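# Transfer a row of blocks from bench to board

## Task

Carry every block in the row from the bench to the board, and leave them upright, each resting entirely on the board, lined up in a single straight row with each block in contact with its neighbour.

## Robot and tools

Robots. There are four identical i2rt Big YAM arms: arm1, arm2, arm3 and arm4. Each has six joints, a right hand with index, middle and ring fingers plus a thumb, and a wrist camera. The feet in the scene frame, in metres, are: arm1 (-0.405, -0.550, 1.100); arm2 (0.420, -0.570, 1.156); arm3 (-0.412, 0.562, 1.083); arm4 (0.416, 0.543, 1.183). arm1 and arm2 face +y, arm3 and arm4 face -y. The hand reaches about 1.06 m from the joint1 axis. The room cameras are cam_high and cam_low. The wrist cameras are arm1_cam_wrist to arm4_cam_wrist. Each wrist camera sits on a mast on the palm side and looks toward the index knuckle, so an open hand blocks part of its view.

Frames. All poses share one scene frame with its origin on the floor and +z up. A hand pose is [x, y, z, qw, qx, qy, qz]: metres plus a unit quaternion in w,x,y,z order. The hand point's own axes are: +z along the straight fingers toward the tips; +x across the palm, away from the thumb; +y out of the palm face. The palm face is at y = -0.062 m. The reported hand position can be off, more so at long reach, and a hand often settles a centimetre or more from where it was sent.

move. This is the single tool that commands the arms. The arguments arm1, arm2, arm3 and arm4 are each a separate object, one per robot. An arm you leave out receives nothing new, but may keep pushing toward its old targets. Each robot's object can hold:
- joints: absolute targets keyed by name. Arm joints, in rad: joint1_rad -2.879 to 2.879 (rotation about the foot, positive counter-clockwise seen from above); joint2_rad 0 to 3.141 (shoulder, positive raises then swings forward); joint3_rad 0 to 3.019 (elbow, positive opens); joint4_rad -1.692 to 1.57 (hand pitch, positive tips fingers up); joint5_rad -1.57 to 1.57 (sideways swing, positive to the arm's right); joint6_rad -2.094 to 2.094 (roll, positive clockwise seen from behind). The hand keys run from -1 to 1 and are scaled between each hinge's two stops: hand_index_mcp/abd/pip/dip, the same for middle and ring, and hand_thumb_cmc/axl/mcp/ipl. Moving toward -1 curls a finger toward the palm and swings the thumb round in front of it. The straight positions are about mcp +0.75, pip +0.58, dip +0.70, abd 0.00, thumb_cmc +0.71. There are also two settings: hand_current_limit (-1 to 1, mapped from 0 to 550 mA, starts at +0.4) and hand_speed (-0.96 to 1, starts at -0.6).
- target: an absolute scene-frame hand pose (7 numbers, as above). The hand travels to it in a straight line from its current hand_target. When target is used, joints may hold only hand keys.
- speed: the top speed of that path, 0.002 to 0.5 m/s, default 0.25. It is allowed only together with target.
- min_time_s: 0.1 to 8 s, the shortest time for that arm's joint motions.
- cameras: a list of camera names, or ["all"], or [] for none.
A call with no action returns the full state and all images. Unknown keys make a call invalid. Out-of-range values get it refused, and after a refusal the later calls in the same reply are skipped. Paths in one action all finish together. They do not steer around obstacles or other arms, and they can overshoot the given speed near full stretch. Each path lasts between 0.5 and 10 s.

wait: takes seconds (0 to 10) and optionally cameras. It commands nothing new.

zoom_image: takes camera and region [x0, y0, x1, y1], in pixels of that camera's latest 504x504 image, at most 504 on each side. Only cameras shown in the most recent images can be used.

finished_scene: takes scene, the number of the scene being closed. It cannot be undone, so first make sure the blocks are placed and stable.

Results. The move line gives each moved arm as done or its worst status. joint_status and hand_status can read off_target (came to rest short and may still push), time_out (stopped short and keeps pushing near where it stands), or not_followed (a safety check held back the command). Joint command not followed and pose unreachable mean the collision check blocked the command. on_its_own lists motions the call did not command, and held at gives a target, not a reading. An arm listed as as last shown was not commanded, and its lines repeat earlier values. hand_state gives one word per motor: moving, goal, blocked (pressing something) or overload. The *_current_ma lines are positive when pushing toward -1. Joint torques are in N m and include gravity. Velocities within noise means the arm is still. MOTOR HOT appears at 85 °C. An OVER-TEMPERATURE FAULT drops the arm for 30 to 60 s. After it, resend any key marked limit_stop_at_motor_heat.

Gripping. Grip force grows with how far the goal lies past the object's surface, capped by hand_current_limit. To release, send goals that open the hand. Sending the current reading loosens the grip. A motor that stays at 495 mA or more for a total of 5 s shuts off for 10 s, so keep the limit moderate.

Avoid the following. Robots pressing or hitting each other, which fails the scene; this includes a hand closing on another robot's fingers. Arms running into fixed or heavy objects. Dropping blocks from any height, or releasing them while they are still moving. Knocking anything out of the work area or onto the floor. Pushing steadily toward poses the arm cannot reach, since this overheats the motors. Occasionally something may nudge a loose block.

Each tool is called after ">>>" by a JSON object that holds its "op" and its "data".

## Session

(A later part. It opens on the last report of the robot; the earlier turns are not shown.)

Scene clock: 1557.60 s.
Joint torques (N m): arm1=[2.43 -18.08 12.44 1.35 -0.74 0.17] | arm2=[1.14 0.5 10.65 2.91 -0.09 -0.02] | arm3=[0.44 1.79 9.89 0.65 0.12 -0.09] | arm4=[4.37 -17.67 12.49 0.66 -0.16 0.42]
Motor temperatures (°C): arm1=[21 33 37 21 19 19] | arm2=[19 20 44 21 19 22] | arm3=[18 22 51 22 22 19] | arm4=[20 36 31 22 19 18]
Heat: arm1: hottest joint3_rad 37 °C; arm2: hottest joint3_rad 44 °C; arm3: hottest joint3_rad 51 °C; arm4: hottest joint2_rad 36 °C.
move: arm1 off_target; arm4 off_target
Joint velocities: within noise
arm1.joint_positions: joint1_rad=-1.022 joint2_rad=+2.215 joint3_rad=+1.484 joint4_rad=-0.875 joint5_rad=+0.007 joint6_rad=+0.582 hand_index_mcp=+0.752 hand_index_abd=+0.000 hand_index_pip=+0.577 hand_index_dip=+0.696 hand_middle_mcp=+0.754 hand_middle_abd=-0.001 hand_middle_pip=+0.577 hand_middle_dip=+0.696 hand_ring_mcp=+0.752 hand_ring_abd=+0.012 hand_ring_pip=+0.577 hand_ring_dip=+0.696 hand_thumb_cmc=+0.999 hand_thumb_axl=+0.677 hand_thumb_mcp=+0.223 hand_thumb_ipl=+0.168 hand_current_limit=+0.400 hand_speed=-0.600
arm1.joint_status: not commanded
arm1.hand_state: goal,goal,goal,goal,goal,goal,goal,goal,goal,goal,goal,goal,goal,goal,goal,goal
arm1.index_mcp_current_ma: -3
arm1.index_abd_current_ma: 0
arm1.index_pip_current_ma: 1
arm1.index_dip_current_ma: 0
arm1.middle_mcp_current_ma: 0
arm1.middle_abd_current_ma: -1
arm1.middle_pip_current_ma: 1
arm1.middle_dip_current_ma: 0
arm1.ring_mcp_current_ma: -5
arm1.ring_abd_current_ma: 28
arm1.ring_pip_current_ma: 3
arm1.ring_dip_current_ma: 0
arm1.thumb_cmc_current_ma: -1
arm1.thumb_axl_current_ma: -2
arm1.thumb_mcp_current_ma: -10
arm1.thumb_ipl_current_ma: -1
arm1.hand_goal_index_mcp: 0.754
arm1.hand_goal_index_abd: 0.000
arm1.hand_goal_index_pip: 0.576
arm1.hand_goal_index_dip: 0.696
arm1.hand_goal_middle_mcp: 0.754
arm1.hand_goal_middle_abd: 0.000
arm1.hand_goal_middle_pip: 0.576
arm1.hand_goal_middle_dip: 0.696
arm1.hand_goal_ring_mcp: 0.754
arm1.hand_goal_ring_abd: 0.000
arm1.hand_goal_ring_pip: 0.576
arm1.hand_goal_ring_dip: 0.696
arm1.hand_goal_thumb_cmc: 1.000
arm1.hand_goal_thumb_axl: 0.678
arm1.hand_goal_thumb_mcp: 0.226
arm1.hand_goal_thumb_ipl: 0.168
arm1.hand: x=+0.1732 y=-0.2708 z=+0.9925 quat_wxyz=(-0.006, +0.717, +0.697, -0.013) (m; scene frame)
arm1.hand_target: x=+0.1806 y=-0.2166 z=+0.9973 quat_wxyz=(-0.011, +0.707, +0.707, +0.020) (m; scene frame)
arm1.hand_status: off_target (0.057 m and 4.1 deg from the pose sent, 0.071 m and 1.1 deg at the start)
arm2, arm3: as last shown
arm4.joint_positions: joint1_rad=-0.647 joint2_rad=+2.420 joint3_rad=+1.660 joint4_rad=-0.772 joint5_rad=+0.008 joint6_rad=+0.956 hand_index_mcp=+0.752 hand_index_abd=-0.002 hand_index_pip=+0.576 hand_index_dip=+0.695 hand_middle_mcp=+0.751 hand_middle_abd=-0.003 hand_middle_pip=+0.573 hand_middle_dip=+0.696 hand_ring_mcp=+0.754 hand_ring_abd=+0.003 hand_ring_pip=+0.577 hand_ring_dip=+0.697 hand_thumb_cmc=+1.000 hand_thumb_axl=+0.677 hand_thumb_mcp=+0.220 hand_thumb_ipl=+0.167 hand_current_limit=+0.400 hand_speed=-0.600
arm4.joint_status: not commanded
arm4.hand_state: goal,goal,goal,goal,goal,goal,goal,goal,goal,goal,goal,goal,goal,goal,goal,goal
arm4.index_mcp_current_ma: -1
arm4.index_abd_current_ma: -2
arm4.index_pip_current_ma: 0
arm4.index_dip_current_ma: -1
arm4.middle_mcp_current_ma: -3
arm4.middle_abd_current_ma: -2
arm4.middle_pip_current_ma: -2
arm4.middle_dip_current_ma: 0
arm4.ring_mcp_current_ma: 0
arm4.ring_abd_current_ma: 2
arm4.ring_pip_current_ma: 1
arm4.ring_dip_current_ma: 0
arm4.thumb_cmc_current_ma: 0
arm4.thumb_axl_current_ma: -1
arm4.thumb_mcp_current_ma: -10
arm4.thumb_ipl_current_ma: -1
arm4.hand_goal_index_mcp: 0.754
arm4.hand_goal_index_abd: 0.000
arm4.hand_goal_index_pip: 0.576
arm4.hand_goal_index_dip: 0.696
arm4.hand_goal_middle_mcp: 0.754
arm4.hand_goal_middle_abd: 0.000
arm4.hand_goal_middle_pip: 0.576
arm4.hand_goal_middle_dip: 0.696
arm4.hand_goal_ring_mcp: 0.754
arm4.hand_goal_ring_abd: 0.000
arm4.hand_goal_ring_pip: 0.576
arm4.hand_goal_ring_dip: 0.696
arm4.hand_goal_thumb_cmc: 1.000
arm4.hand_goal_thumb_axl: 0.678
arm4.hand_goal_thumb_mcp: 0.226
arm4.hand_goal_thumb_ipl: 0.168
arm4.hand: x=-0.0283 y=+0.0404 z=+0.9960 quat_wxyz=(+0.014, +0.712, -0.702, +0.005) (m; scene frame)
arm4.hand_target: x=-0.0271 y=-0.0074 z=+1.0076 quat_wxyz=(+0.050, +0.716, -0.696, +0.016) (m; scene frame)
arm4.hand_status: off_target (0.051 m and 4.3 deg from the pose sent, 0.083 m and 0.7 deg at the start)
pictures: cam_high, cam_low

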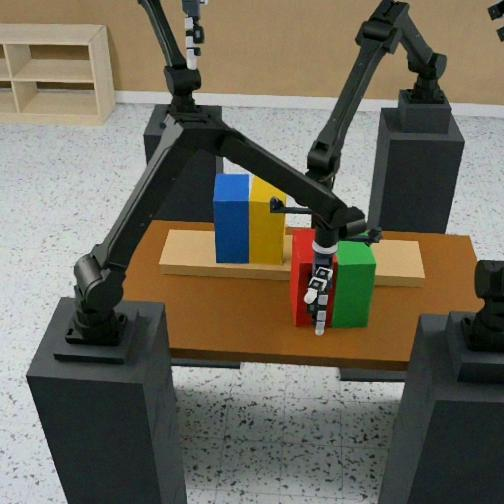

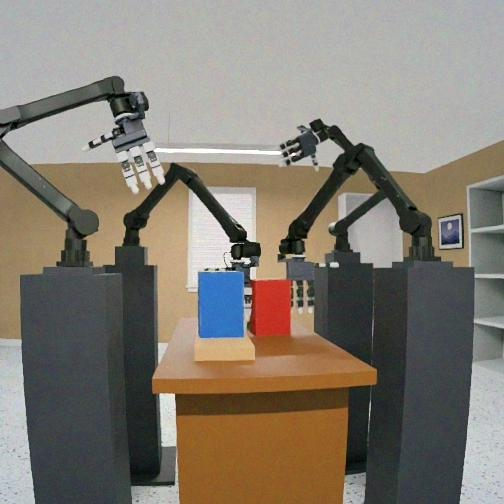

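>>> {"op": "move", "data": {"arm1": {"target": [0.183, -0.213, 1.045, -0.010, 0.708, 0.706, 0.03], "speed": 0.05}, "arm4": {"target": [-0.027, -0.013, 1.055, 0.06, 0.716, -0.697, 0.02], "speed": 0.05}}}

>>> {"op": "move", "data": {"arm1": {"target": [0.183, -0.213, 1.085, -0.010, 0.708, 0.706, 0.035], "speed": 0.05}, "arm4": {"target": [-0.027, -0.013, 1.11, 0.06, 0.716, -0.697, 0.025], "speed": 0.05}, "cameras": ["cam_high", "cam_low"]}}

Scene clock: 1568.97 s.
Joint torques (N m): arm1=[1.26 -25.29 11.67 0.62 -0.81 -0.01] | arm2=[1.14 0.5 10.65 2.91 -0.1 -0.02] | arm3=[0.32 1.79 9.85 0.66 0.12 -0.11] | arm4=[4.78 -23.36 9.94 0.39 -0.38 0.24]
Motor temperatures (°C): arm1=[21 33 38 21 20 19] | arm2=[19 20 44 21 19 22] | arm3=[18 21 51 22 22 19] | arm4=[20 37 32 22 19 18]
Heat: arm1: hottest joint3_rad 38 °C; arm2: hottest joint3_rad 44 °C; arm3: hottest joint3_rad 51 °C; arm4: hottest joint2_rad 37 °C.
move: arm1 off_target; arm4 off_target
Joint velocities: within noise
arm1.joint_positions: joint1_rad=-1.002 joint2_rad=+2.208 joint3_rad=+1.484 joint4_rad=-0.922 joint5_rad=+0.006 joint6_rad=+0.606 hand_index_mcp=+0.752 hand_index_abd=+0.000 hand_index_pip=+0.577 hand_index_dip=+0.696 hand_middle_mcp=+0.754 hand_middle_abd=-0.001 hand_middle_pip=+0.577 hand_middle_dip=+0.696 hand_ring_mcp=+0.750 hand_ring_abd=+0.003 hand_ring_pip=+0.577 hand_ring_dip=+0.696 hand_thumb_cmc=+0.999 hand_thumb_axl=+0.677 hand_thumb_mcp=+0.223 hand_thumb_ipl=+0.168 hand_current_limit=+0.400 hand_speed=-0.600
arm1.joint_status: not commanded
arm1.hand_state: goal,goal,goal,goal,goal,goal,goal,goal,goal,goal,goal,goal,goal,goal,goal,goal
arm1.index_mcp_current_ma: -3
arm1.index_abd_current_ma: 0
arm1.index_pip_current_ma: 1
arm1.index_dip_current_ma: 0
arm1.middle_mcp_current_ma: 0
arm1.middle_abd_current_ma: -1
arm1.middle_pip_current_ma: 1
arm1.middle_dip_current_ma: 0
arm1.ring_mcp_current_ma: -11
arm1.ring_abd_current_ma: 7
arm1.ring_pip_current_ma: 3
arm1.ring_dip_current_ma: 0
arm1.thumb_cmc_current_ma: -1
arm1.thumb_axl_current_ma: -2
arm1.thumb_mcp_current_ma: -10
arm1.thumb_ipl_current_ma: -1
arm1.hand_goal_index_mcp: 0.754
arm1.hand_goal_index_abd: 0.000
arm1.hand_goal_index_pip: 0.576
arm1.hand_goal_index_dip: 0.696
arm1.hand_goal_middle_mcp: 0.754
arm1.hand_goal_middle_abd: 0.000
arm1.hand_goal_middle_pip: 0.576
arm1.hand_goal_middle_dip: 0.696
arm1.hand_goal_ring_mcp: 0.754
arm1.hand_goal_ring_abd: 0.000
arm1.hand_goal_ring_pip: 0.576
arm1.hand_goal_ring_dip: 0.696
arm1.hand_goal_thumb_cmc: 1.000
arm1.hand_goal_thumb_axl: 0.678
arm1.hand_goal_thumb_mcp: 0.226
arm1.hand_goal_thumb_ipl: 0.168
arm1.hand: x=+0.1582 y=-0.2665 z=+0.9945 quat_wxyz=(-0.010, +0.718, +0.695, -0.033) (m; scene frame)
arm1.hand_target: x=+0.1787 y=-0.2151 z=+1.0468 quat_wxyz=(-0.012, +0.707, +0.706, +0.030) (m; scene frame)
arm1.hand_status: off_target (0.078 m and 7.4 deg from the pose sent, 0.079 m and 5.2 deg at the start)
arm2, arm3: as last shown
arm4.joint_positions: joint1_rad=-0.645 joint2_rad=+2.414 joint3_rad=+1.660 joint4_rad=-0.806 joint5_rad=+0.007 joint6_rad=+0.975 hand_index_mcp=+0.752 hand_index_abd=-0.002 hand_index_pip=+0.576 hand_index_dip=+0.695 hand_middle_mcp=+0.751 hand_middle_abd=-0.003 hand_middle_pip=+0.573 hand_middle_dip=+0.696 hand_ring_mcp=+0.753 hand_ring_abd=+0.003 hand_ring_pip=+0.577 hand_ring_dip=+0.697 hand_thumb_cmc=+1.000 hand_thumb_axl=+0.677 hand_thumb_mcp=+0.220 hand_thumb_ipl=+0.167 hand_current_limit=+0.400 hand_speed=-0.600
arm4.joint_status: not commanded
arm4.hand_state: goal,goal,goal,goal,goal,goal,goal,goal,goal,goal,goal,goal,goal,goal,goal,goal
arm4.index_mcp_current_ma: -1
arm4.index_abd_current_ma: -2
arm4.index_pip_current_ma: 0
arm4.index_dip_current_ma: -1
arm4.middle_mcp_current_ma: -3
arm4.middle_abd_current_ma: -2
arm4.middle_pip_current_ma: -2
arm4.middle_dip_current_ma: 0
arm4.ring_mcp_current_ma: -1
arm4.ring_abd_current_ma: 2
arm4.ring_pip_current_ma: 1
arm4.ring_dip_current_ma: 0
arm4.thumb_cmc_current_ma: 0
arm4.thumb_axl_current_ma: -1
arm4.thumb_mcp_current_ma: -10
arm4.thumb_ipl_current_ma: -1
arm4.hand_goal_index_mcp: 0.754
arm4.hand_goal_index_abd: 0.000
arm4.hand_goal_index_pip: 0.576
arm4.hand_goal_index_dip: 0.696
arm4.hand_goal_middle_mcp: 0.754
arm4.hand_goal_middle_abd: 0.000
arm4.hand_goal_middle_pip: 0.576
arm4.hand_goal_middle_dip: 0.696
arm4.hand_goal_ring_mcp: 0.754
arm4.hand_goal_ring_abd: 0.000
arm4.hand_goal_ring_pip: 0.576
arm4.hand_goal_ring_dip: 0.696
arm4.hand_goal_thumb_cmc: 1.000
arm4.hand_goal_thumb_axl: 0.678
arm4.hand_goal_thumb_mcp: 0.226
arm4.hand_goal_thumb_ipl: 0.168
arm4.hand: x=-0.0230 y=+0.0463 z=+0.9985 quat_wxyz=(+0.000, +0.706, -0.708, +0.003) (m; scene frame)
arm4.hand_target: x=-0.0241 y=-0.0099 z=+1.0563 quat_wxyz=(+0.060, +0.715, -0.696, +0.022) (m; scene frame)
arm4.hand_status: off_target (0.082 m and 7.3 deg from the pose sent, 0.080 m and 5.6 deg at the start)
pictures: none

Scene clock: 1570.53 s.
Joint torques (N m): arm1=[1.08 -24.88 12.82 0.65 -0.77 -0.03] | arm2=[1.14 0.44 10.65 2.92 -0.09 -0.01] | arm3=[0.5 1.55 9.88 0.72 0.15 -0.11] | arm4=[4.01 -24.29 10.1 0.55 -0.57 0.22]
Motor temperatures (°C): arm1=[21 33 38 21 20 19] | arm2=[19 20 44 21 19 22] | arm3=[18 21 51 22 22 19] | arm4=[20 37 32 22 19 18]
Heat: arm1: hottest joint3_rad 38 °C; arm2: hottest joint3_rad 44 °C; arm3: hottest joint3_rad 51 °C; arm4: hottest joint2_rad 37 °C.
move: arm1 off_target; arm4 off_target
Joint velocities: within noise
arm1.joint_positions: joint1_rad=-0.999 joint2_rad=+2.144 joint3_rad=+1.484 joint4_rad=-0.984 joint5_rad=+0.003 joint6_rad=+0.607 hand_index_mcp=+0.752 hand_index_abd=+0.000 hand_index_pip=+0.577 hand_index_dip=+0.696 hand_middle_mcp=+0.754 hand_middle_abd=-0.001 hand_middle_pip=+0.577 hand_middle_dip=+0.696 hand_ring_mcp=+0.749 hand_ring_abd=+0.003 hand_ring_pip=+0.577 hand_ring_dip=+0.696 hand_thumb_cmc=+0.999 hand_thumb_axl=+0.677 hand_thumb_mcp=+0.223 hand_thumb_ipl=+0.168 hand_current_limit=+0.400 hand_speed=-0.600
arm1.joint_status: not commanded
arm1.hand_state: goal,goal,goal,goal,goal,goal,goal,goal,goal,goal,goal,goal,goal,goal,goal,goal
arm1.index_mcp_current_ma: -3
arm1.index_abd_current_ma: 0
arm1.index_pip_current_ma: 1
arm1.index_dip_current_ma: 0
arm1.middle_mcp_current_ma: 0
arm1.middle_abd_current_ma: -1
arm1.middle_pip_current_ma: 1
arm1.middle_dip_current_ma: 0
arm1.ring_mcp_current_ma: -12
arm1.ring_abd_current_ma: 7
arm1.ring_pip_current_ma: 3
arm1.ring_dip_current_ma: 0
arm1.thumb_cmc_current_ma: -1
arm1.thumb_axl_current_ma: -2
arm1.thumb_mcp_current_ma: -10
arm1.thumb_ipl_current_ma: -1
arm1.hand_goal_index_mcp: 0.754
arm1.hand_goal_index_abd: 0.000
arm1.hand_goal_index_pip: 0.576
arm1.hand_goal_index_dip: 0.696
arm1.hand_goal_middle_mcp: 0.754
arm1.hand_goal_middle_abd: 0.000
arm1.hand_goal_middle_pip: 0.576
arm1.hand_goal_middle_dip: 0.696
arm1.hand_goal_ring_mcp: 0.754
arm1.hand_goal_ring_abd: 0.000
arm1.hand_goal_ring_pip: 0.576
arm1.hand_goal_ring_dip: 0.696
arm1.hand_goal_thumb_cmc: 1.000
arm1.hand_goal_thumb_axl: 0.678
arm1.hand_goal_thumb_mcp: 0.226
arm1.hand_goal_thumb_ipl: 0.168
arm1.hand: x=+0.1557 y=-0.2656 z=+1.0306 quat_wxyz=(-0.012, +0.717, +0.696, -0.032) (m; scene frame)
arm1.hand_target: x=+0.1781 y=-0.2154 z=+1.0871 quat_wxyz=(-0.012, +0.707, +0.706, +0.035) (m; scene frame)
arm1.hand_status: off_target (0.081 m and 7.8 deg from the pose sent, 0.108 m and 7.9 deg at the start)
arm2.joint_positions: joint1_rad=+0.023 joint2_rad=+0.633 joint3_rad=+1.412 joint4_rad=-1.240 joint5_rad=-0.029 joint6_rad=+1.095 hand_index_mcp=+0.754 hand_index_abd=+0.001 hand_index_pip=+0.577 hand_index_dip=+0.696 hand_middle_mcp=+0.755 hand_middle_abd=+0.000 hand_middle_pip=+0.577 hand_middle_dip=+0.696 hand_ring_mcp=+0.755 hand_ring_abd=+0.001 hand_ring_pip=+0.577 hand_ring_dip=+0.696 hand_thumb_cmc=+0.714 hand_thumb_axl=+0.677 hand_thumb_mcp=+0.226 hand_thumb_ipl=+0.168 hand_current_limit=+0.400 hand_speed=-0.600
arm2.joint_status: not commanded
arm2.hand_state: goal,goal,goal,goal,goal,goal,goal,overload,goal,goal,goal,goal,goal,goal,goal,goal
arm2.index_mcp_current_ma: 0
arm2.index_abd_current_ma: 0
arm2.index_pip_current_ma: 1
arm2.index_dip_current_ma: 0
arm2.middle_mcp_current_ma: 0
arm2.middle_abd_current_ma: 0
arm2.middle_pip_current_ma: 1
arm2.middle_dip_current_ma: 0
arm2.ring_mcp_current_ma: 0
arm2.ring_abd_current_ma: 0
arm2.ring_pip_current_ma: 1
arm2.ring_dip_current_ma: 0
arm2.thumb_cmc_current_ma: 0
arm2.thumb_axl_current_ma: -1
arm2.thumb_mcp_current_ma: 0
arm2.thumb_ipl_current_ma: 0
arm2.hand_goal_index_mcp: 0.754
arm2.hand_goal_index_abd: 0.000
arm2.hand_goal_index_pip: 0.576
arm2.hand_goal_index_dip: 0.696
arm2.hand_goal_middle_mcp: 0.754
arm2.hand_goal_middle_abd: 0.000
arm2.hand_goal_middle_pip: 0.576
arm2.hand_goal_middle_dip: 0.696
arm2.hand_goal_ring_mcp: 0.754
arm2.hand_goal_ring_abd: 0.000
arm2.hand_goal_ring_pip: 0.576
arm2.hand_goal_ring_dip: 0.696
arm2.hand_goal_thumb_cmc: 0.714
arm2.hand_goal_thumb_axl: 0.678
arm2.hand_goal_thumb_mcp: 0.226
arm2.hand_goal_thumb_ipl: 0.168
arm2.hand: x=+0.4982 y=-0.2990 z=+1.7344 quat_wxyz=(-0.293, +0.427, +0.739, +0.431) (m; scene frame)
arm2.hand_target: x=+0.4985 y=-0.3023 z=+1.7450 quat_wxyz=(-0.299, +0.424, +0.733, +0.439) (m; scene frame)
arm2.hand_status: not commanded
arm3: as last shown
arm4.joint_positions: joint1_rad=-0.645 joint2_rad=+2.342 joint3_rad=+1.660 joint4_rad=-0.899 joint5_rad=+0.003 joint6_rad=+0.976 hand_index_mcp=+0.752 hand_index_abd=-0.002 hand_index_pip=+0.576 hand_index_dip=+0.695 hand_middle_mcp=+0.751 hand_middle_abd=-0.003 hand_middle_pip=+0.573 hand_middle_dip=+0.696 hand_ring_mcp=+0.752 hand_ring_abd=+0.003 hand_ring_pip=+0.577 hand_ring_dip=+0.697 hand_thumb_cmc=+1.000 hand_thumb_axl=+0.677 hand_thumb_mcp=+0.220 hand_thumb_ipl=+0.167 hand_current_limit=+0.400 hand_speed=-0.600
arm4.joint_status: not commanded
arm4.hand_state: goal,goal,goal,goal,goal,goal,goal,goal,goal,goal,goal,goal,goal,goal,goal,goal
arm4.index_mcp_current_ma: -1
arm4.index_abd_current_ma: -2
arm4.index_pip_current_ma: 0
arm4.index_dip_current_ma: -1
arm4.middle_mcp_current_ma: -3
arm4.middle_abd_current_ma: -2
arm4.middle_pip_current_ma: -2
arm4.middle_dip_current_ma: 0
arm4.ring_mcp_current_ma: -2
arm4.ring_abd_current_ma: 2
arm4.ring_pip_current_ma: 1
arm4.ring_dip_current_ma: 0
arm4.thumb_cmc_current_ma: 0
arm4.thumb_axl_current_ma: -1
arm4.thumb_mcp_current_ma: -10
arm4.thumb_ipl_current_ma: -1
arm4.hand_goal_index_mcp: 0.754
arm4.hand_goal_index_abd: 0.000
arm4.hand_goal_index_pip: 0.576
arm4.hand_goal_index_dip: 0.696
arm4.hand_goal_middle_mcp: 0.754
arm4.hand_goal_middle_abd: 0.000
arm4.hand_goal_middle_pip: 0.576
arm4.hand_goal_middle_dip: 0.696
arm4.hand_goal_ring_mcp: 0.754
arm4.hand_goal_ring_abd: 0.000
arm4.hand_goal_ring_pip: 0.576
arm4.hand_goal_ring_dip: 0.696
arm4.hand_goal_thumb_cmc: 1.000
arm4.hand_goal_thumb_axl: 0.678
arm4.hand_goal_thumb_mcp: 0.226
arm4.hand_goal_thumb_ipl: 0.168
arm4.hand: x=-0.0217 y=+0.0478 z=+1.0414 quat_wxyz=(-0.010, +0.706, -0.708, +0.003) (m; scene frame)
arm4.hand_target: x=-0.0238 y=-0.0090 z=+1.1111 quat_wxyz=(+0.059, +0.716, -0.696, +0.027) (m; scene frame)
arm4.hand_status: off_target (0.092 m and 8.6 deg from the pose sent, 0.126 m and 7.5 deg at the start)
pictures: cam_high, cam_low

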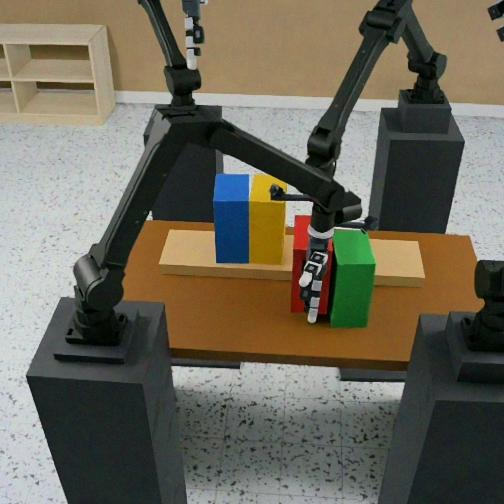

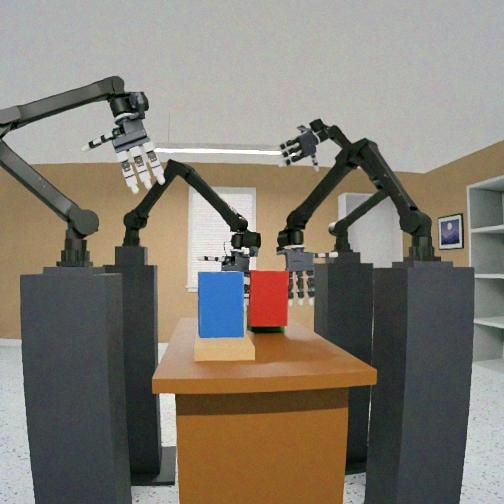

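>>> {"op": "move", "data": {"arm1": {"target": [0.185, -0.213, 1.115, -0.010, 0.708, 0.706, 0.039], "speed": 0.05}, "arm4": {"target": [-0.027, -0.013, 1.145, 0.065, 0.716, -0.697, 0.03], "speed": 0.05}, "cameras": ["cam_high", "cam_low"]}}

>>> {"op": "zoom_image", "data": {"camera": "cam_high", "region": [190, 160, 400, 340]}}

Scene clock: 1581.37 s.
Joint torques (N m): arm1=[0.97 -24.47 13.72 0.72 -0.8 -0.04] | arm2=[1.14 0.44 10.65 2.91 -0.1 -0.01] | arm3=[0.26 1.85 9.92 0.7 0.11 -0.09] | arm4=[4.78 -25.47 10.52 0.66 -0.62 0.19]
Motor temperatures (°C): arm1=[21 34 39 21 20 19] | arm2=[19 20 44 21 19 22] | arm3=[18 21 51 22 22 19] | arm4=[20 37 32 22 19 18]
Heat: arm1: hottest joint3_rad 39 °C; arm2: hottest joint3_rad 44 °C; arm3: hottest joint3_rad 51 °C; arm4: hottest joint2_rad 37 °C.
move: arm1 off_target; arm4 off_target
Joint velocities: within noise
arm1.joint_positions: joint1_rad=-0.999 joint2_rad=+2.101 joint3_rad=+1.495 joint4_rad=-1.039 joint5_rad=+0.002 joint6_rad=+0.607 hand_index_mcp=+0.752 hand_index_abd=+0.000 hand_index_pip=+0.577 hand_index_dip=+0.696 hand_middle_mcp=+0.754 hand_middle_abd=-0.001 hand_middle_pip=+0.577 hand_middle_dip=+0.696 hand_ring_mcp=+0.749 hand_ring_abd=+0.003 hand_ring_pip=+0.577 hand_ring_dip=+0.696 hand_thumb_cmc=+0.999 hand_thumb_axl=+0.677 hand_thumb_mcp=+0.223 hand_thumb_ipl=+0.168 hand_current_limit=+0.400 hand_speed=-0.600
arm1.joint_status: not commanded
arm1.hand_state: goal,goal,goal,goal,goal,goal,goal,goal,goal,goal,goal,goal,goal,goal,goal,goal
arm1.index_mcp_current_ma: -3
arm1.index_abd_current_ma: 0
arm1.index_pip_current_ma: 1
arm1.index_dip_current_ma: 0
arm1.middle_mcp_current_ma: 0
arm1.middle_abd_current_ma: -1
arm1.middle_pip_current_ma: 1
arm1.middle_dip_current_ma: 0
arm1.ring_mcp_current_ma: -12
arm1.ring_abd_current_ma: 6
arm1.ring_pip_current_ma: 3
arm1.ring_dip_current_ma: 0
arm1.thumb_cmc_current_ma: -1
arm1.thumb_axl_current_ma: -2
arm1.thumb_mcp_current_ma: -10
arm1.thumb_ipl_current_ma: -1
arm1.hand_goal_index_mcp: 0.754
arm1.hand_goal_index_abd: 0.000
arm1.hand_goal_index_pip: 0.576
arm1.hand_goal_index_dip: 0.696
arm1.hand_goal_middle_mcp: 0.754
arm1.hand_goal_middle_abd: 0.000
arm1.hand_goal_middle_pip: 0.576
arm1.hand_goal_middle_dip: 0.696
arm1.hand_goal_ring_mcp: 0.754
arm1.hand_goal_ring_abd: 0.000
arm1.hand_goal_ring_pip: 0.576
arm1.hand_goal_ring_dip: 0.696
arm1.hand_goal_thumb_cmc: 1.000
arm1.hand_goal_thumb_axl: 0.678
arm1.hand_goal_thumb_mcp: 0.226
arm1.hand_goal_thumb_ipl: 0.168
arm1.hand: x=+0.1559 y=-0.2658 z=+1.0585 quat_wxyz=(-0.012, +0.717, +0.696, -0.031) (m; scene frame)
arm1.hand_target: x=+0.1795 y=-0.2158 z=+1.1175 quat_wxyz=(-0.012, +0.707, +0.706, +0.039) (m; scene frame)
arm1.hand_status: off_target (0.083 m and 8.2 deg from the pose sent, 0.104 m and 8.3 deg at the start)
arm2, arm3: as last shown
arm4.joint_positions: joint1_rad=-0.645 joint2_rad=+2.291 joint3_rad=+1.658 joint4_rad=-0.949 joint5_rad=-0.003 joint6_rad=+0.976 hand_index_mcp=+0.752 hand_index_abd=-0.002 hand_index_pip=+0.576 hand_index_dip=+0.695 hand_middle_mcp=+0.751 hand_middle_abd=-0.003 hand_middle_pip=+0.573 hand_middle_dip=+0.696 hand_ring_mcp=+0.750 hand_ring_abd=+0.003 hand_ring_pip=+0.577 hand_ring_dip=+0.697 hand_thumb_cmc=+1.000 hand_thumb_axl=+0.677 hand_thumb_mcp=+0.220 hand_thumb_ipl=+0.167 hand_current_limit=+0.400 hand_speed=-0.600
arm4.joint_status: not commanded
arm4.hand_state: goal,goal,goal,goal,goal,goal,goal,goal,goal,goal,goal,goal,goal,goal,goal,goal
arm4.index_mcp_current_ma: -1
arm4.index_abd_current_ma: -2
arm4.index_pip_current_ma: 0
arm4.index_dip_current_ma: -1
arm4.middle_mcp_current_ma: -3
arm4.middle_abd_current_ma: -2
arm4.middle_pip_current_ma: -2
arm4.middle_dip_current_ma: 0
arm4.ring_mcp_current_ma: -5
arm4.ring_abd_current_ma: 2
arm4.ring_pip_current_ma: 1
arm4.ring_dip_current_ma: 0
arm4.thumb_cmc_current_ma: 0
arm4.thumb_axl_current_ma: -1
arm4.thumb_mcp_current_ma: -10
arm4.thumb_ipl_current_ma: -1
arm4.hand_goal_index_mcp: 0.754
arm4.hand_goal_index_abd: 0.000
arm4.hand_goal_index_pip: 0.576
arm4.hand_goal_index_dip: 0.696
arm4.hand_goal_middle_mcp: 0.754
arm4.hand_goal_middle_abd: 0.000
arm4.hand_goal_middle_pip: 0.576
arm4.hand_goal_middle_dip: 0.696
arm4.hand_goal_ring_mcp: 0.754
arm4.hand_goal_ring_abd: 0.000
arm4.hand_goal_ring_pip: 0.576
arm4.hand_goal_ring_dip: 0.696
arm4.hand_goal_thumb_cmc: 1.000
arm4.hand_goal_thumb_axl: 0.678
arm4.hand_goal_thumb_mcp: 0.226
arm4.hand_goal_thumb_ipl: 0.168
arm4.hand: x=-0.0209 y=+0.0479 z=+1.0714 quat_wxyz=(-0.012, +0.706, -0.708, +0.006) (m; scene frame)
arm4.hand_target: x=-0.0235 y=-0.0084 z=+1.1460 quat_wxyz=(+0.064, +0.715, -0.695, +0.032) (m; scene frame)
arm4.hand_status: off_target (0.096 m and 9.4 deg from the pose sent, 0.120 m and 9.4 deg at the start)
pictures: cam_high, cam_low

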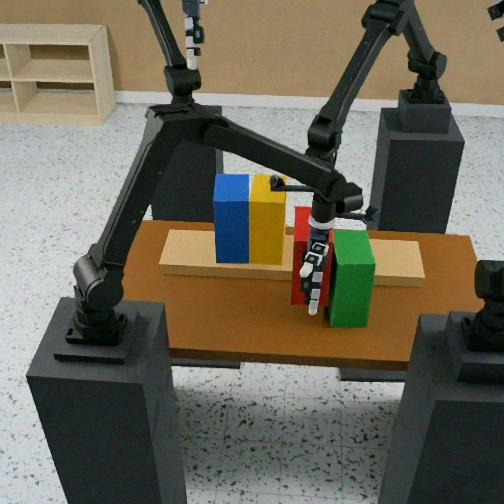

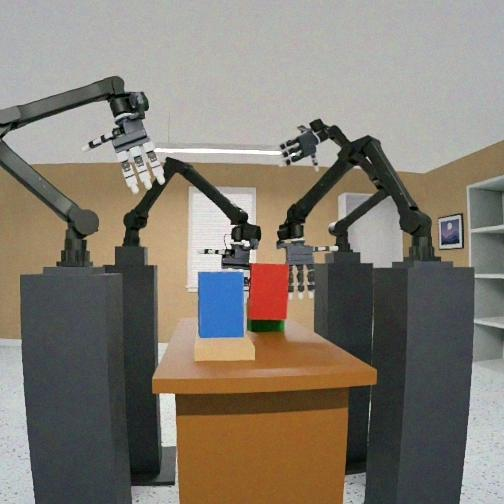

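Scaled by 2.400 from the camera's 504x504 image, which has a finer 720x720 frame.

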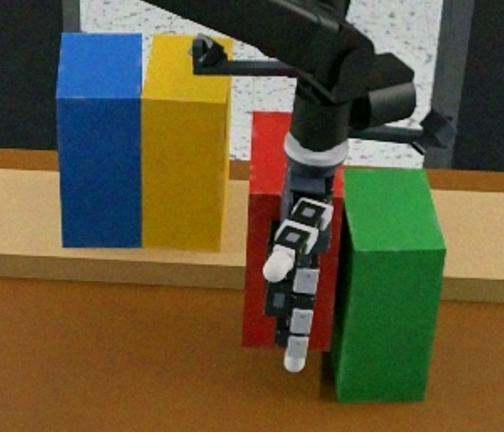

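>>> {"op": "move", "data": {"arm1": {"target": [0.185, -0.140, 1.105, -0.010, 0.708, 0.706, 0.039], "speed": 0.055}, "arm4": {"target": [-0.027, 0.058, 1.14, 0.065, 0.716, -0.697, 0.03], "speed": 0.055}}}

>>> {"op": "move", "data": {"arm1": {"target": [0.180, -0.070, 1.10, -0.010, 0.708, 0.706, 0.039], "speed": 0.055}, "arm4": {"target": [-0.032, 0.128, 1.135, 0.065, 0.716, -0.697, 0.03], "speed": 0.055}, "cameras": ["cam_high", "cam_low"]}}

Scene clock: 1605.67 s.
Joint torques (N m): arm1=[1.44 -22.24 14.99 1.05 -0.65 -0.02] | arm2=[1.14 0.5 10.65 2.91 -0.1 -0.01] | arm3=[0.38 1.85 9.87 0.64 0.12 -0.11] | arm4=[2.96 -22.12 9.31 2.36 -0.66 -0.07]
Motor temperatures (°C): arm1=[21 36 40 21 21 19] | arm2=[19 20 44 21 19 22] | arm3=[18 21 50 22 22 19] | arm4=[20 37 33 22 19 18]
Heat: arm1: hottest joint3_rad 40 °C; arm2: hottest joint3_rad 44 °C; arm3: hottest joint3_rad 50 °C; arm4: hottest joint2_rad 37 °C.
move: arm1 off_target; arm4 off_target
Joint velocities: within noise
arm1.joint_positions: joint1_rad=-0.915 joint2_rad=+2.180 joint3_rad=+1.664 joint4_rad=-1.101 joint5_rad=+0.005 joint6_rad=+0.695 hand_index_mcp=+0.752 hand_index_abd=+0.000 hand_index_pip=+0.577 hand_index_dip=+0.696 hand_middle_mcp=+0.754 hand_middle_abd=-0.001 hand_middle_pip=+0.577 hand_middle_dip=+0.696 hand_ring_mcp=+0.752 hand_ring_abd=+0.003 hand_ring_pip=+0.577 hand_ring_dip=+0.696 hand_thumb_cmc=+0.999 hand_thumb_axl=+0.677 hand_thumb_mcp=+0.223 hand_thumb_ipl=+0.168 hand_current_limit=+0.400 hand_speed=-0.600
arm1.joint_status: not commanded
arm1.hand_state: goal,goal,goal,goal,goal,goal,goal,goal,goal,goal,goal,goal,goal,goal,goal,goal
arm1.index_mcp_current_ma: -3
arm1.index_abd_current_ma: 0
arm1.index_pip_current_ma: 1
arm1.index_dip_current_ma: 0
arm1.middle_mcp_current_ma: 0
arm1.middle_abd_current_ma: -1
arm1.middle_pip_current_ma: 1
arm1.middle_dip_current_ma: 0
arm1.ring_mcp_current_ma: -5
arm1.ring_abd_current_ma: 6
arm1.ring_pip_current_ma: 3
arm1.ring_dip_current_ma: 0
arm1.thumb_cmc_current_ma: -1
arm1.thumb_axl_current_ma: -2
arm1.thumb_mcp_current_ma: -10
arm1.thumb_ipl_current_ma: -1
arm1.hand_goal_index_mcp: 0.754
arm1.hand_goal_index_abd: 0.000
arm1.hand_goal_index_pip: 0.576
arm1.hand_goal_index_dip: 0.696
arm1.hand_goal_middle_mcp: 0.754
arm1.hand_goal_middle_abd: 0.000
arm1.hand_goal_middle_pip: 0.576
arm1.hand_goal_middle_dip: 0.696
arm1.hand_goal_ring_mcp: 0.754
arm1.hand_goal_ring_abd: 0.000
arm1.hand_goal_ring_pip: 0.576
arm1.hand_goal_ring_dip: 0.696
arm1.hand_goal_thumb_cmc: 1.000
arm1.hand_goal_thumb_axl: 0.678
arm1.hand_goal_thumb_mcp: 0.226
arm1.hand_goal_thumb_ipl: 0.168
arm1.hand: x=+0.1658 y=-0.1985 z=+1.0694 quat_wxyz=(-0.006, +0.719, +0.695, -0.018) (m; scene frame)
arm1.hand_target: x=+0.1796 y=-0.1429 z=+1.1078 quat_wxyz=(-0.012, +0.707, +0.706, +0.040) (m; scene frame)
arm1.hand_status: off_target (0.071 m and 6.8 deg from the pose sent, 0.137 m and 8.2 deg at the start)
arm2, arm3: as last shown
arm4.joint_positions: joint1_rad=-0.689 joint2_rad=+2.160 joint3_rad=+1.429 joint4_rad=-0.878 joint5_rad=-0.008 joint6_rad=+0.935 hand_index_mcp=+0.752 hand_index_abd=-0.002 hand_index_pip=+0.576 hand_index_dip=+0.695 hand_middle_mcp=+0.751 hand_middle_abd=-0.003 hand_middle_pip=+0.573 hand_middle_dip=+0.696 hand_ring_mcp=+0.750 hand_ring_abd=+0.003 hand_ring_pip=+0.577 hand_ring_dip=+0.697 hand_thumb_cmc=+1.000 hand_thumb_axl=+0.677 hand_thumb_mcp=+0.220 hand_thumb_ipl=+0.167 hand_current_limit=+0.400 hand_speed=-0.600
arm4.joint_status: not commanded
arm4.hand_state: goal,goal,goal,goal,goal,goal,goal,goal,goal,goal,goal,goal,goal,goal,goal,goal
arm4.index_mcp_current_ma: -1
arm4.index_abd_current_ma: -2
arm4.index_pip_current_ma: 0
arm4.index_dip_current_ma: -1
arm4.middle_mcp_current_ma: -3
arm4.middle_abd_current_ma: -2
arm4.middle_pip_current_ma: -2
arm4.middle_dip_current_ma: 0
arm4.ring_mcp_current_ma: -5
arm4.ring_abd_current_ma: 2
arm4.ring_pip_current_ma: 1
arm4.ring_dip_current_ma: 0
arm4.thumb_cmc_current_ma: 0
arm4.thumb_axl_current_ma: -1
arm4.thumb_mcp_current_ma: -10
arm4.thumb_ipl_current_ma: -1
arm4.hand_goal_index_mcp: 0.754
arm4.hand_goal_index_abd: 0.000
arm4.hand_goal_index_pip: 0.576
arm4.hand_goal_index_dip: 0.696
arm4.hand_goal_middle_mcp: 0.754
arm4.hand_goal_middle_abd: 0.000
arm4.hand_goal_middle_pip: 0.576
arm4.hand_goal_middle_dip: 0.696
arm4.hand_goal_ring_mcp: 0.754
arm4.hand_goal_ring_abd: 0.000
arm4.hand_goal_ring_pip: 0.576
arm4.hand_goal_ring_dip: 0.696
arm4.hand_goal_thumb_cmc: 1.000
arm4.hand_goal_thumb_axl: 0.678
arm4.hand_goal_thumb_mcp: 0.226
arm4.hand_goal_thumb_ipl: 0.168
arm4.hand: x=-0.0042 y=+0.1148 z=+1.0791 quat_wxyz=(-0.025, +0.705, -0.709, +0.007) (m; scene frame)
arm4.hand_target: x=-0.0235 y=+0.0622 z=+1.1434 quat_wxyz=(+0.064, +0.715, -0.695, +0.030) (m; scene frame)
arm4.hand_status: off_target (0.086 m and 10.8 deg from the pose sent, 0.070 m and 9.4 deg at the start)
pictures: none

Scene clock: 1607.53 s.
Joint torques (N m): arm1=[1.38 -23.77 15.27 1.16 -0.51 0.01] | arm2=[1.2 0.5 10.65 2.91 -0.1 -0.01] | arm3=[0.32 1.55 9.89 0.65 0.14 -0.09] | arm4=[2.78 -20.89 8.94 2.32 -0.84 -0.02]
Motor temperatures (°C): arm1=[21 36 41 21 21 19] | arm2=[19 20 44 21 19 22] | arm3=[18 21 50 22 22 19] | arm4=[20 37 33 22 19 18]
Heat: arm1: hottest joint3_rad 41 °C; arm2: hottest joint3_rad 44 °C; arm3: hottest joint3_rad 50 °C; arm4: hottest joint2_rad 37 °C.
move: arm1 off_target; arm4 off_target
Joint velocities: within noise
arm1.joint_positions: joint1_rad=-0.832 joint2_rad=+2.301 joint3_rad=+1.875 joint4_rad=-1.187 joint5_rad=+0.007 joint6_rad=+0.774 hand_index_mcp=+0.752 hand_index_abd=+0.000 hand_index_pip=+0.577 hand_index_dip=+0.696 hand_middle_mcp=+0.754 hand_middle_abd=-0.001 hand_middle_pip=+0.577 hand_middle_dip=+0.696 hand_ring_mcp=+0.752 hand_ring_abd=+0.003 hand_ring_pip=+0.577 hand_ring_dip=+0.696 hand_thumb_cmc=+0.999 hand_thumb_axl=+0.677 hand_thumb_mcp=+0.223 hand_thumb_ipl=+0.168 hand_current_limit=+0.400 hand_speed=-0.600
arm1.joint_status: not commanded
arm1.hand_state: goal,goal,goal,goal,goal,goal,goal,goal,goal,goal,goal,goal,goal,goal,goal,goal
arm1.index_mcp_current_ma: -3
arm1.index_abd_current_ma: 0
arm1.index_pip_current_ma: 1
arm1.index_dip_current_ma: 0
arm1.middle_mcp_current_ma: 0
arm1.middle_abd_current_ma: -1
arm1.middle_pip_current_ma: 1
arm1.middle_dip_current_ma: 0
arm1.ring_mcp_current_ma: -5
arm1.ring_abd_current_ma: 6
arm1.ring_pip_current_ma: 3
arm1.ring_dip_current_ma: 0
arm1.thumb_cmc_current_ma: -1
arm1.thumb_axl_current_ma: -2
arm1.thumb_mcp_current_ma: -10
arm1.thumb_ipl_current_ma: -1
arm1.hand_goal_index_mcp: 0.754
arm1.hand_goal_index_abd: 0.000
arm1.hand_goal_index_pip: 0.576
arm1.hand_goal_index_dip: 0.696
arm1.hand_goal_middle_mcp: 0.754
arm1.hand_goal_middle_abd: 0.000
arm1.hand_goal_middle_pip: 0.576
arm1.hand_goal_middle_dip: 0.696
arm1.hand_goal_ring_mcp: 0.754
arm1.hand_goal_ring_abd: 0.000
arm1.hand_goal_ring_pip: 0.576
arm1.hand_goal_ring_dip: 0.696
arm1.hand_goal_thumb_cmc: 1.000
arm1.hand_goal_thumb_axl: 0.678
arm1.hand_goal_thumb_mcp: 0.226
arm1.hand_goal_thumb_ipl: 0.168
arm1.hand: x=+0.1683 y=-0.1273 z=+1.0671 quat_wxyz=(-0.003, +0.718, +0.696, -0.016) (m; scene frame)
arm1.hand_target: x=+0.1750 y=-0.0733 z=+1.1025 quat_wxyz=(-0.012, +0.707, +0.706, +0.039) (m; scene frame)
arm1.hand_status: off_target (0.067 m and 6.5 deg from the pose sent, 0.133 m and 6.8 deg at the start)
arm2, arm3: as last shown
arm4.joint_positions: joint1_rad=-0.773 joint2_rad=+2.062 joint3_rad=+1.236 joint4_rad=-0.794 joint5_rad=-0.014 joint6_rad=+0.853 hand_index_mcp=+0.752 hand_index_abd=-0.002 hand_index_pip=+0.576 hand_index_dip=+0.695 hand_middle_mcp=+0.751 hand_middle_abd=-0.003 hand_middle_pip=+0.573 hand_middle_dip=+0.696 hand_ring_mcp=+0.750 hand_ring_abd=+0.008 hand_ring_pip=+0.577 hand_ring_dip=+0.697 hand_thumb_cmc=+1.000 hand_thumb_axl=+0.677 hand_thumb_mcp=+0.220 hand_thumb_ipl=+0.167 hand_current_limit=+0.400 hand_speed=-0.600
arm4.joint_status: not commanded
arm4.hand_state: goal,goal,goal,goal,goal,goal,goal,goal,goal,goal,goal,goal,goal,goal,goal,goal
arm4.index_mcp_current_ma: -1
arm4.index_abd_current_ma: -2
arm4.index_pip_current_ma: 0
arm4.index_dip_current_ma: -1
arm4.middle_mcp_current_ma: -3
arm4.middle_abd_current_ma: -2
arm4.middle_pip_current_ma: -2
arm4.middle_dip_current_ma: 0
arm4.ring_mcp_current_ma: -4
arm4.ring_abd_current_ma: 9
arm4.ring_pip_current_ma: 1
arm4.ring_dip_current_ma: 0
arm4.thumb_cmc_current_ma: 0
arm4.thumb_axl_current_ma: -1
arm4.thumb_mcp_current_ma: -10
arm4.thumb_ipl_current_ma: -1
arm4.hand_goal_index_mcp: 0.754
arm4.hand_goal_index_abd: 0.000
arm4.hand_goal_index_pip: 0.576
arm4.hand_goal_index_dip: 0.696
arm4.hand_goal_middle_mcp: 0.754
arm4.hand_goal_middle_abd: 0.000
arm4.hand_goal_middle_pip: 0.576
arm4.hand_goal_middle_dip: 0.696
arm4.hand_goal_ring_mcp: 0.754
arm4.hand_goal_ring_abd: 0.000
arm4.hand_goal_ring_pip: 0.576
arm4.hand_goal_ring_dip: 0.696
arm4.hand_goal_thumb_cmc: 1.000
arm4.hand_goal_thumb_axl: 0.678
arm4.hand_goal_thumb_mcp: 0.226
arm4.hand_goal_thumb_ipl: 0.168
arm4.hand: x=-0.0020 y=+0.1867 z=+1.0767 quat_wxyz=(-0.031, +0.704, -0.710, +0.011) (m; scene frame)
arm4.hand_target: x=-0.0282 y=+0.1320 z=+1.1388 quat_wxyz=(+0.064, +0.716, -0.695, +0.030) (m; scene frame)
arm4.hand_status: off_target (0.088 m and 11.4 deg from the pose sent, 0.064 m and 10.8 deg at the start)
pictures: cam_high, cam_low

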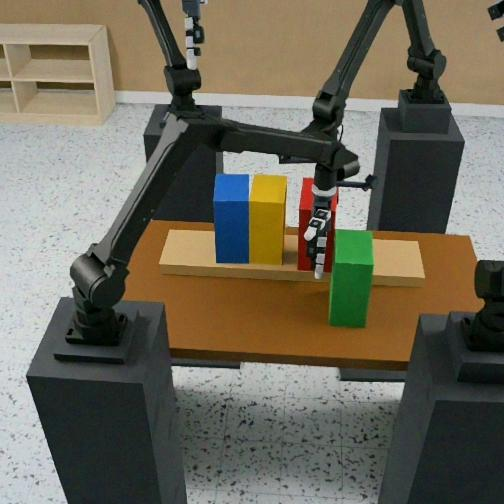

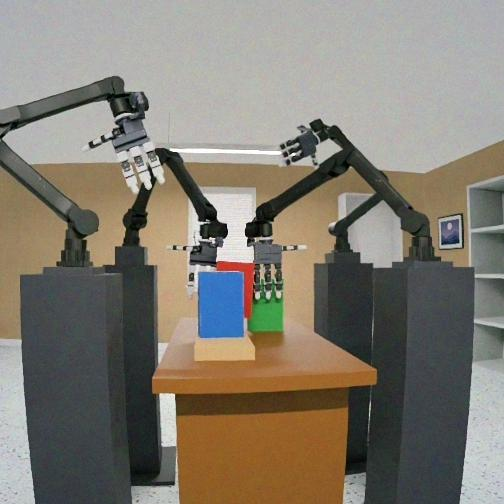

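>>> {"op": "move", "data": {"arm1": {"target": [0.160, -0.030, 1.10, -0.010, 0.708, 0.706, 0.039], "speed": 0.055}, "arm4": {"target": [-0.055, 0.170, 1.135, 0.065, 0.716, -0.697, 0.03], "speed": 0.055}}}

>>> {"op": "move", "data": {"arm1": {"target": [0.150, 0.008, 1.10, -0.010, 0.708, 0.706, 0.039], "speed": 0.055}, "arm4": {"target": [-0.065, 0.208, 1.135, 0.065, 0.716, -0.697, 0.03], "speed": 0.055}, "cameras": ["cam_high", "cam_low"]}}

>>> {"op": "zoom_image", "data": {"camera": "cam_high", "region": [190, 160, 400, 340]}}

Scene clock: 1622.13 s.
Joint torques (N m): arm1=[1.38 -24.47 15.47 1.2 -0.57 -0.01] | arm2=[1.14 0.44 10.66 2.92 -0.1 -0.01] | arm3=[0.09 1.44 9.81 0.64 0.12 -0.09] | arm4=[3.19 -19.72 8.58 2.28 -0.97 -0.02]
Motor temperatures (°C): arm1=[21 35 45 21 21 19] | arm2=[19 20 44 21 19 22] | arm3=[18 21 50 22 22 19] | arm4=[20 37 34 22 20 18]
Heat: arm1: hottest joint3_rad 45 °C; arm2: hottest joint3_rad 44 °C; arm3: hottest joint3_rad 50 °C; arm4: hottest joint2_rad 37 °C.
move: arm1 off_target; arm4 off_target
Joint velocities: within noise
arm1.joint_positions: joint1_rad=-0.774 joint2_rad=+2.349 joint3_rad=+1.958 joint4_rad=-1.224 joint5_rad=+0.012 joint6_rad=+0.835 hand_index_mcp=+0.752 hand_index_abd=+0.000 hand_index_pip=+0.577 hand_index_dip=+0.696 hand_middle_mcp=+0.754 hand_middle_abd=-0.001 hand_middle_pip=+0.577 hand_middle_dip=+0.696 hand_ring_mcp=+0.750 hand_ring_abd=+0.003 hand_ring_pip=+0.577 hand_ring_dip=+0.696 hand_thumb_cmc=+0.999 hand_thumb_axl=+0.677 hand_thumb_mcp=+0.223 hand_thumb_ipl=+0.168 hand_current_limit=+0.400 hand_speed=-0.600
arm1.joint_status: not commanded
arm1.hand_state: goal,goal,goal,goal,goal,goal,goal,goal,goal,goal,goal,goal,goal,goal,goal,goal
arm1.index_mcp_current_ma: -3
arm1.index_abd_current_ma: 0
arm1.index_pip_current_ma: 1
arm1.index_dip_current_ma: 0
arm1.middle_mcp_current_ma: 0
arm1.middle_abd_current_ma: -1
arm1.middle_pip_current_ma: 1
arm1.middle_dip_current_ma: 0
arm1.ring_mcp_current_ma: -9
arm1.ring_abd_current_ma: 6
arm1.ring_pip_current_ma: 3
arm1.ring_dip_current_ma: 0
arm1.thumb_cmc_current_ma: -1
arm1.thumb_axl_current_ma: -2
arm1.thumb_mcp_current_ma: -10
arm1.thumb_ipl_current_ma: -1
arm1.hand_goal_index_mcp: 0.754
arm1.hand_goal_index_abd: 0.000
arm1.hand_goal_index_pip: 0.576
arm1.hand_goal_index_dip: 0.696
arm1.hand_goal_middle_mcp: 0.754
arm1.hand_goal_middle_abd: 0.000
arm1.hand_goal_middle_pip: 0.576
arm1.hand_goal_middle_dip: 0.696
arm1.hand_goal_ring_mcp: 0.754
arm1.hand_goal_ring_abd: 0.000
arm1.hand_goal_ring_pip: 0.576
arm1.hand_goal_ring_dip: 0.696
arm1.hand_goal_thumb_cmc: 1.000
arm1.hand_goal_thumb_axl: 0.678
arm1.hand_goal_thumb_mcp: 0.226
arm1.hand_goal_thumb_ipl: 0.168
arm1.hand: x=+0.1531 y=-0.0893 z=+1.0659 quat_wxyz=(+0.001, +0.718, +0.695, -0.017) (m; scene frame)
arm1.hand_target: x=+0.1550 y=-0.0337 z=+1.1026 quat_wxyz=(-0.012, +0.707, +0.706, +0.040) (m; scene frame)
arm1.hand_status: off_target (0.069 m and 6.7 deg from the pose sent, 0.103 m and 6.5 deg at the start)
arm2, arm3: as last shown
arm4.joint_positions: joint1_rad=-0.862 joint2_rad=+2.030 joint3_rad=+1.189 joint4_rad=-0.775 joint5_rad=-0.024 joint6_rad=+0.768 hand_index_mcp=+0.752 hand_index_abd=-0.002 hand_index_pip=+0.576 hand_index_dip=+0.695 hand_middle_mcp=+0.751 hand_middle_abd=-0.003 hand_middle_pip=+0.573 hand_middle_dip=+0.696 hand_ring_mcp=+0.756 hand_ring_abd=+0.016 hand_ring_pip=+0.577 hand_ring_dip=+0.697 hand_thumb_cmc=+1.000 hand_thumb_axl=+0.677 hand_thumb_mcp=+0.220 hand_thumb_ipl=+0.167 hand_current_limit=+0.400 hand_speed=-0.600
arm4.joint_status: not commanded
arm4.hand_state: goal,goal,goal,goal,goal,goal,goal,goal,goal,goal,goal,goal,goal,goal,goal,goal
arm4.index_mcp_current_ma: -1
arm4.index_abd_current_ma: -2
arm4.index_pip_current_ma: 0
arm4.index_dip_current_ma: -1
arm4.middle_mcp_current_ma: -3
arm4.middle_abd_current_ma: -2
arm4.middle_pip_current_ma: -2
arm4.middle_dip_current_ma: 0
arm4.ring_mcp_current_ma: 2
arm4.ring_abd_current_ma: 23
arm4.ring_pip_current_ma: 1
arm4.ring_dip_current_ma: 0
arm4.thumb_cmc_current_ma: 0
arm4.thumb_axl_current_ma: -1
arm4.thumb_mcp_current_ma: -10
arm4.thumb_ipl_current_ma: -1
arm4.hand_goal_index_mcp: 0.754
arm4.hand_goal_index_abd: 0.000
arm4.hand_goal_index_pip: 0.576
arm4.hand_goal_index_dip: 0.696
arm4.hand_goal_middle_mcp: 0.754
arm4.hand_goal_middle_abd: 0.000
arm4.hand_goal_middle_pip: 0.576
arm4.hand_goal_middle_dip: 0.696
arm4.hand_goal_ring_mcp: 0.754
arm4.hand_goal_ring_abd: 0.000
arm4.hand_goal_ring_pip: 0.576
arm4.hand_goal_ring_dip: 0.696
arm4.hand_goal_thumb_cmc: 1.000
arm4.hand_goal_thumb_axl: 0.678
arm4.hand_goal_thumb_mcp: 0.226
arm4.hand_goal_thumb_ipl: 0.168
arm4.hand: x=-0.0242 y=+0.2258 z=+1.0797 quat_wxyz=(-0.028, +0.702, -0.711, +0.018) (m; scene frame)
arm4.hand_target: x=-0.0513 y=+0.1734 z=+1.1384 quat_wxyz=(+0.064, +0.715, -0.695, +0.030) (m; scene frame)
arm4.hand_status: off_target (0.084 m and 11.0 deg from the pose sent, 0.081 m and 11.4 deg at the start)
pictures: none

Scene clock: 1623.53 s.
Joint torques (N m): arm1=[1.67 -25.29 15.64 1.28 -0.55 0.01] | arm2=[1.14 0.44 10.65 2.91 -0.1 -0.01] | arm3=[0.21 1.73 9.87 0.66 0.11 -0.09] | arm4=[3.19 -19.84 8.59 2.3 -1.13 -0.05]
Motor temperatures (°C): arm1=[21 35 45 21 21 19] | arm2=[19 20 44 21 19 22] | arm3=[18 21 50 22 22 19] | arm4=[20 37 34 22 20 18]
Heat: arm1: hottest joint3_rad 45 °C; arm2: hottest joint3_rad 44 °C; arm3: hottest joint3_rad 50 °C; arm4: hottest joint2_rad 37 °C.
move: arm1 off_target; arm4 off_target
Joint velocities: within noise
arm1.joint_positions: joint1_rad=-0.732 joint2_rad=+2.422 joint3_rad=+2.098 joint4_rad=-1.290 joint5_rad=+0.015 joint6_rad=+0.878 hand_index_mcp=+0.752 hand_index_abd=+0.000 hand_index_pip=+0.577 hand_index_dip=+0.696 hand_middle_mcp=+0.754 hand_middle_abd=-0.001 hand_middle_pip=+0.577 hand_middle_dip=+0.696 hand_ring_mcp=+0.750 hand_ring_abd=+0.003 hand_ring_pip=+0.577 hand_ring_dip=+0.696 hand_thumb_cmc=+0.999 hand_thumb_axl=+0.677 hand_thumb_mcp=+0.223 hand_thumb_ipl=+0.168 hand_current_limit=+0.400 hand_speed=-0.600
arm1.joint_status: not commanded
arm1.hand_state: goal,goal,goal,goal,goal,goal,goal,goal,goal,goal,goal,goal,goal,goal,goal,goal
arm1.index_mcp_current_ma: -3
arm1.index_abd_current_ma: 0
arm1.index_pip_current_ma: 1
arm1.index_dip_current_ma: 0
arm1.middle_mcp_current_ma: 0
arm1.middle_abd_current_ma: -1
arm1.middle_pip_current_ma: 1
arm1.middle_dip_current_ma: 0
arm1.ring_mcp_current_ma: -10
arm1.ring_abd_current_ma: 6
arm1.ring_pip_current_ma: 3
arm1.ring_dip_current_ma: 0
arm1.thumb_cmc_current_ma: -1
arm1.thumb_axl_current_ma: -2
arm1.thumb_mcp_current_ma: -10
arm1.thumb_ipl_current_ma: -1
arm1.hand_goal_index_mcp: 0.754
arm1.hand_goal_index_abd: 0.000
arm1.hand_goal_index_pip: 0.576
arm1.hand_goal_index_dip: 0.696
arm1.hand_goal_middle_mcp: 0.754
arm1.hand_goal_middle_abd: 0.000
arm1.hand_goal_middle_pip: 0.576
arm1.hand_goal_middle_dip: 0.696
arm1.hand_goal_ring_mcp: 0.754
arm1.hand_goal_ring_abd: 0.000
arm1.hand_goal_ring_pip: 0.576
arm1.hand_goal_ring_dip: 0.696
arm1.hand_goal_thumb_cmc: 1.000
arm1.hand_goal_thumb_axl: 0.678
arm1.hand_goal_thumb_mcp: 0.226
arm1.hand_goal_thumb_ipl: 0.168
arm1.hand: x=+0.1487 y=-0.0522 z=+1.0667 quat_wxyz=(+0.003, +0.719, +0.695, -0.017) (m; scene frame)
arm1.hand_target: x=+0.1449 y=+0.0039 z=+1.1024 quat_wxyz=(-0.012, +0.707, +0.706, +0.039) (m; scene frame)
arm1.hand_status: off_target (0.069 m and 6.8 deg from the pose sent, 0.103 m and 6.7 deg at the start)
arm2: as last shown
arm3.joint_positions: joint1_rad=+0.532 joint2_rad=+0.650 joint3_rad=+1.150 joint4_rad=-1.682 joint5_rad=+0.135 joint6_rad=+2.007 hand_index_mcp=+0.753 hand_index_abd=+0.002 hand_index_pip=+0.576 hand_index_dip=+0.696 hand_middle_mcp=+0.754 hand_middle_abd=+0.001 hand_middle_pip=+0.577 hand_middle_dip=+0.696 hand_ring_mcp=+0.752 hand_ring_abd=+0.002 hand_ring_pip=+0.574 hand_ring_dip=+0.696 hand_thumb_cmc=+1.000 hand_thumb_axl=+0.677 hand_thumb_mcp=+0.223 hand_thumb_ipl=+0.168 hand_current_limit=+0.400 hand_speed=-0.600
arm3.joint_status: not commanded
arm3.hand_state: goal,goal,goal,goal,goal,goal,goal,goal,goal,goal,goal,goal,goal,goal,goal,goal
arm3.index_mcp_current_ma: -2
arm3.index_abd_current_ma: 3
arm3.index_pip_current_ma: 0
arm3.index_dip_current_ma: 0
arm3.middle_mcp_current_ma: 1
arm3.middle_abd_current_ma: 1
arm3.middle_pip_current_ma: 1
arm3.middle_dip_current_ma: 0
arm3.ring_mcp_current_ma: -4
arm3.ring_abd_current_ma: 4
arm3.ring_pip_current_ma: -4
arm3.ring_dip_current_ma: 0
arm3.thumb_cmc_current_ma: 0
arm3.thumb_axl_current_ma: -1
arm3.thumb_mcp_current_ma: -9
arm3.thumb_ipl_current_ma: -1
arm3.hand_goal_index_mcp: 0.754
arm3.hand_goal_index_abd: 0.000
arm3.hand_goal_index_pip: 0.576
arm3.hand_goal_index_dip: 0.696
arm3.hand_goal_middle_mcp: 0.754
arm3.hand_goal_middle_abd: 0.000
arm3.hand_goal_middle_pip: 0.576
arm3.hand_goal_middle_dip: 0.696
arm3.hand_goal_ring_mcp: 0.754
arm3.hand_goal_ring_abd: 0.000
arm3.hand_goal_ring_pip: 0.576
arm3.hand_goal_ring_dip: 0.696
arm3.hand_goal_thumb_cmc: 1.000
arm3.hand_goal_thumb_axl: 0.678
arm3.hand_goal_thumb_mcp: 0.226
arm3.hand_goal_thumb_ipl: 0.168
arm3.hand: x=-0.4197 y=+0.4011 z=+1.4404 quat_wxyz=(+0.118, +0.724, -0.659, +0.169) (m; scene frame)
arm3.hand_target: x=-0.4199 y=+0.3990 z=+1.4489 quat_wxyz=(+0.120, +0.724, -0.657, +0.173) (m; scene frame)
arm3.hand_status: not commanded
arm4.joint_positions: joint1_rad=-0.931 joint2_rad=+1.994 joint3_rad=+1.127 joint4_rad=-0.756 joint5_rad=-0.028 joint6_rad=+0.701 hand_index_mcp=+0.752 hand_index_abd=-0.002 hand_index_pip=+0.576 hand_index_dip=+0.695 hand_middle_mcp=+0.751 hand_middle_abd=-0.003 hand_middle_pip=+0.573 hand_middle_dip=+0.696 hand_ring_mcp=+0.756 hand_ring_abd=+0.027 hand_ring_pip=+0.577 hand_ring_dip=+0.697 hand_thumb_cmc=+1.000 hand_thumb_axl=+0.677 hand_thumb_mcp=+0.220 hand_thumb_ipl=+0.167 hand_current_limit=+0.400 hand_speed=-0.600
arm4.joint_status: not commanded
arm4.hand_state: goal,goal,goal,goal,goal,goal,goal,goal,goal,blocked,goal,goal,goal,goal,goal,goal
arm4.index_mcp_current_ma: -1
arm4.index_abd_current_ma: -2
arm4.index_pip_current_ma: 0
arm4.index_dip_current_ma: -1
arm4.middle_mcp_current_ma: -3
arm4.middle_abd_current_ma: -2
arm4.middle_pip_current_ma: -2
arm4.middle_dip_current_ma: 0
arm4.ring_mcp_current_ma: 1
arm4.ring_abd_current_ma: 47
arm4.ring_pip_current_ma: 1
arm4.ring_dip_current_ma: 0
arm4.thumb_cmc_current_ma: 0
arm4.thumb_axl_current_ma: -1
arm4.thumb_mcp_current_ma: -10
arm4.thumb_ipl_current_ma: -1
arm4.hand_goal_index_mcp: 0.754
arm4.hand_goal_index_abd: 0.000
arm4.hand_goal_index_pip: 0.576
arm4.hand_goal_index_dip: 0.696
arm4.hand_goal_middle_mcp: 0.754
arm4.hand_goal_middle_abd: 0.000
arm4.hand_goal_middle_pip: 0.576
arm4.hand_goal_middle_dip: 0.696
arm4.hand_goal_ring_mcp: 0.754
arm4.hand_goal_ring_abd: 0.000
arm4.hand_goal_ring_pip: 0.576
arm4.hand_goal_ring_dip: 0.696
arm4.hand_goal_thumb_cmc: 1.000
arm4.hand_goal_thumb_axl: 0.678
arm4.hand_goal_thumb_mcp: 0.226
arm4.hand_goal_thumb_ipl: 0.168
arm4.hand: x=-0.0304 y=+0.2640 z=+1.0802 quat_wxyz=(-0.030, +0.701, -0.712, +0.021) (m; scene frame)
arm4.hand_target: x=-0.0611 y=+0.2113 z=+1.1385 quat_wxyz=(+0.064, +0.716, -0.695, +0.030) (m; scene frame)
arm4.hand_status: off_target (0.086 m and 11.2 deg from the pose sent, 0.071 m and 11.0 deg at the start)
pictures: cam_high, cam_low

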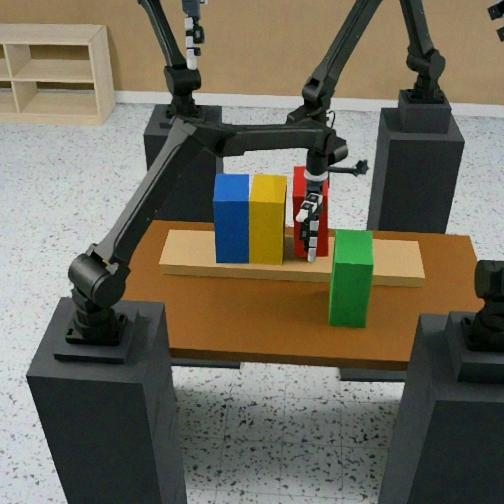

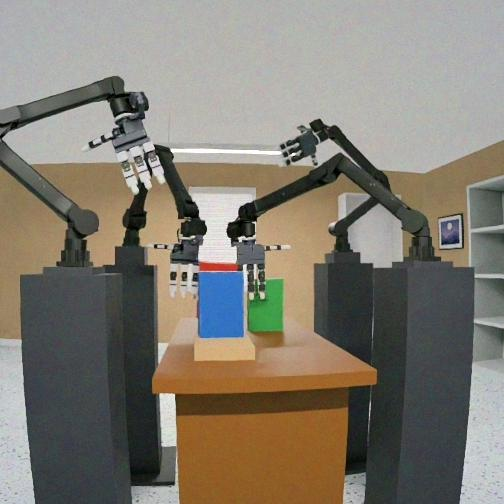

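Scaled by 2.400 from the camera's 504x504 image, which has a finer 720x720 frame.

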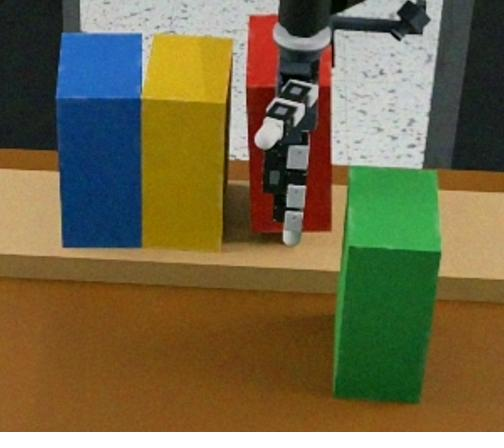

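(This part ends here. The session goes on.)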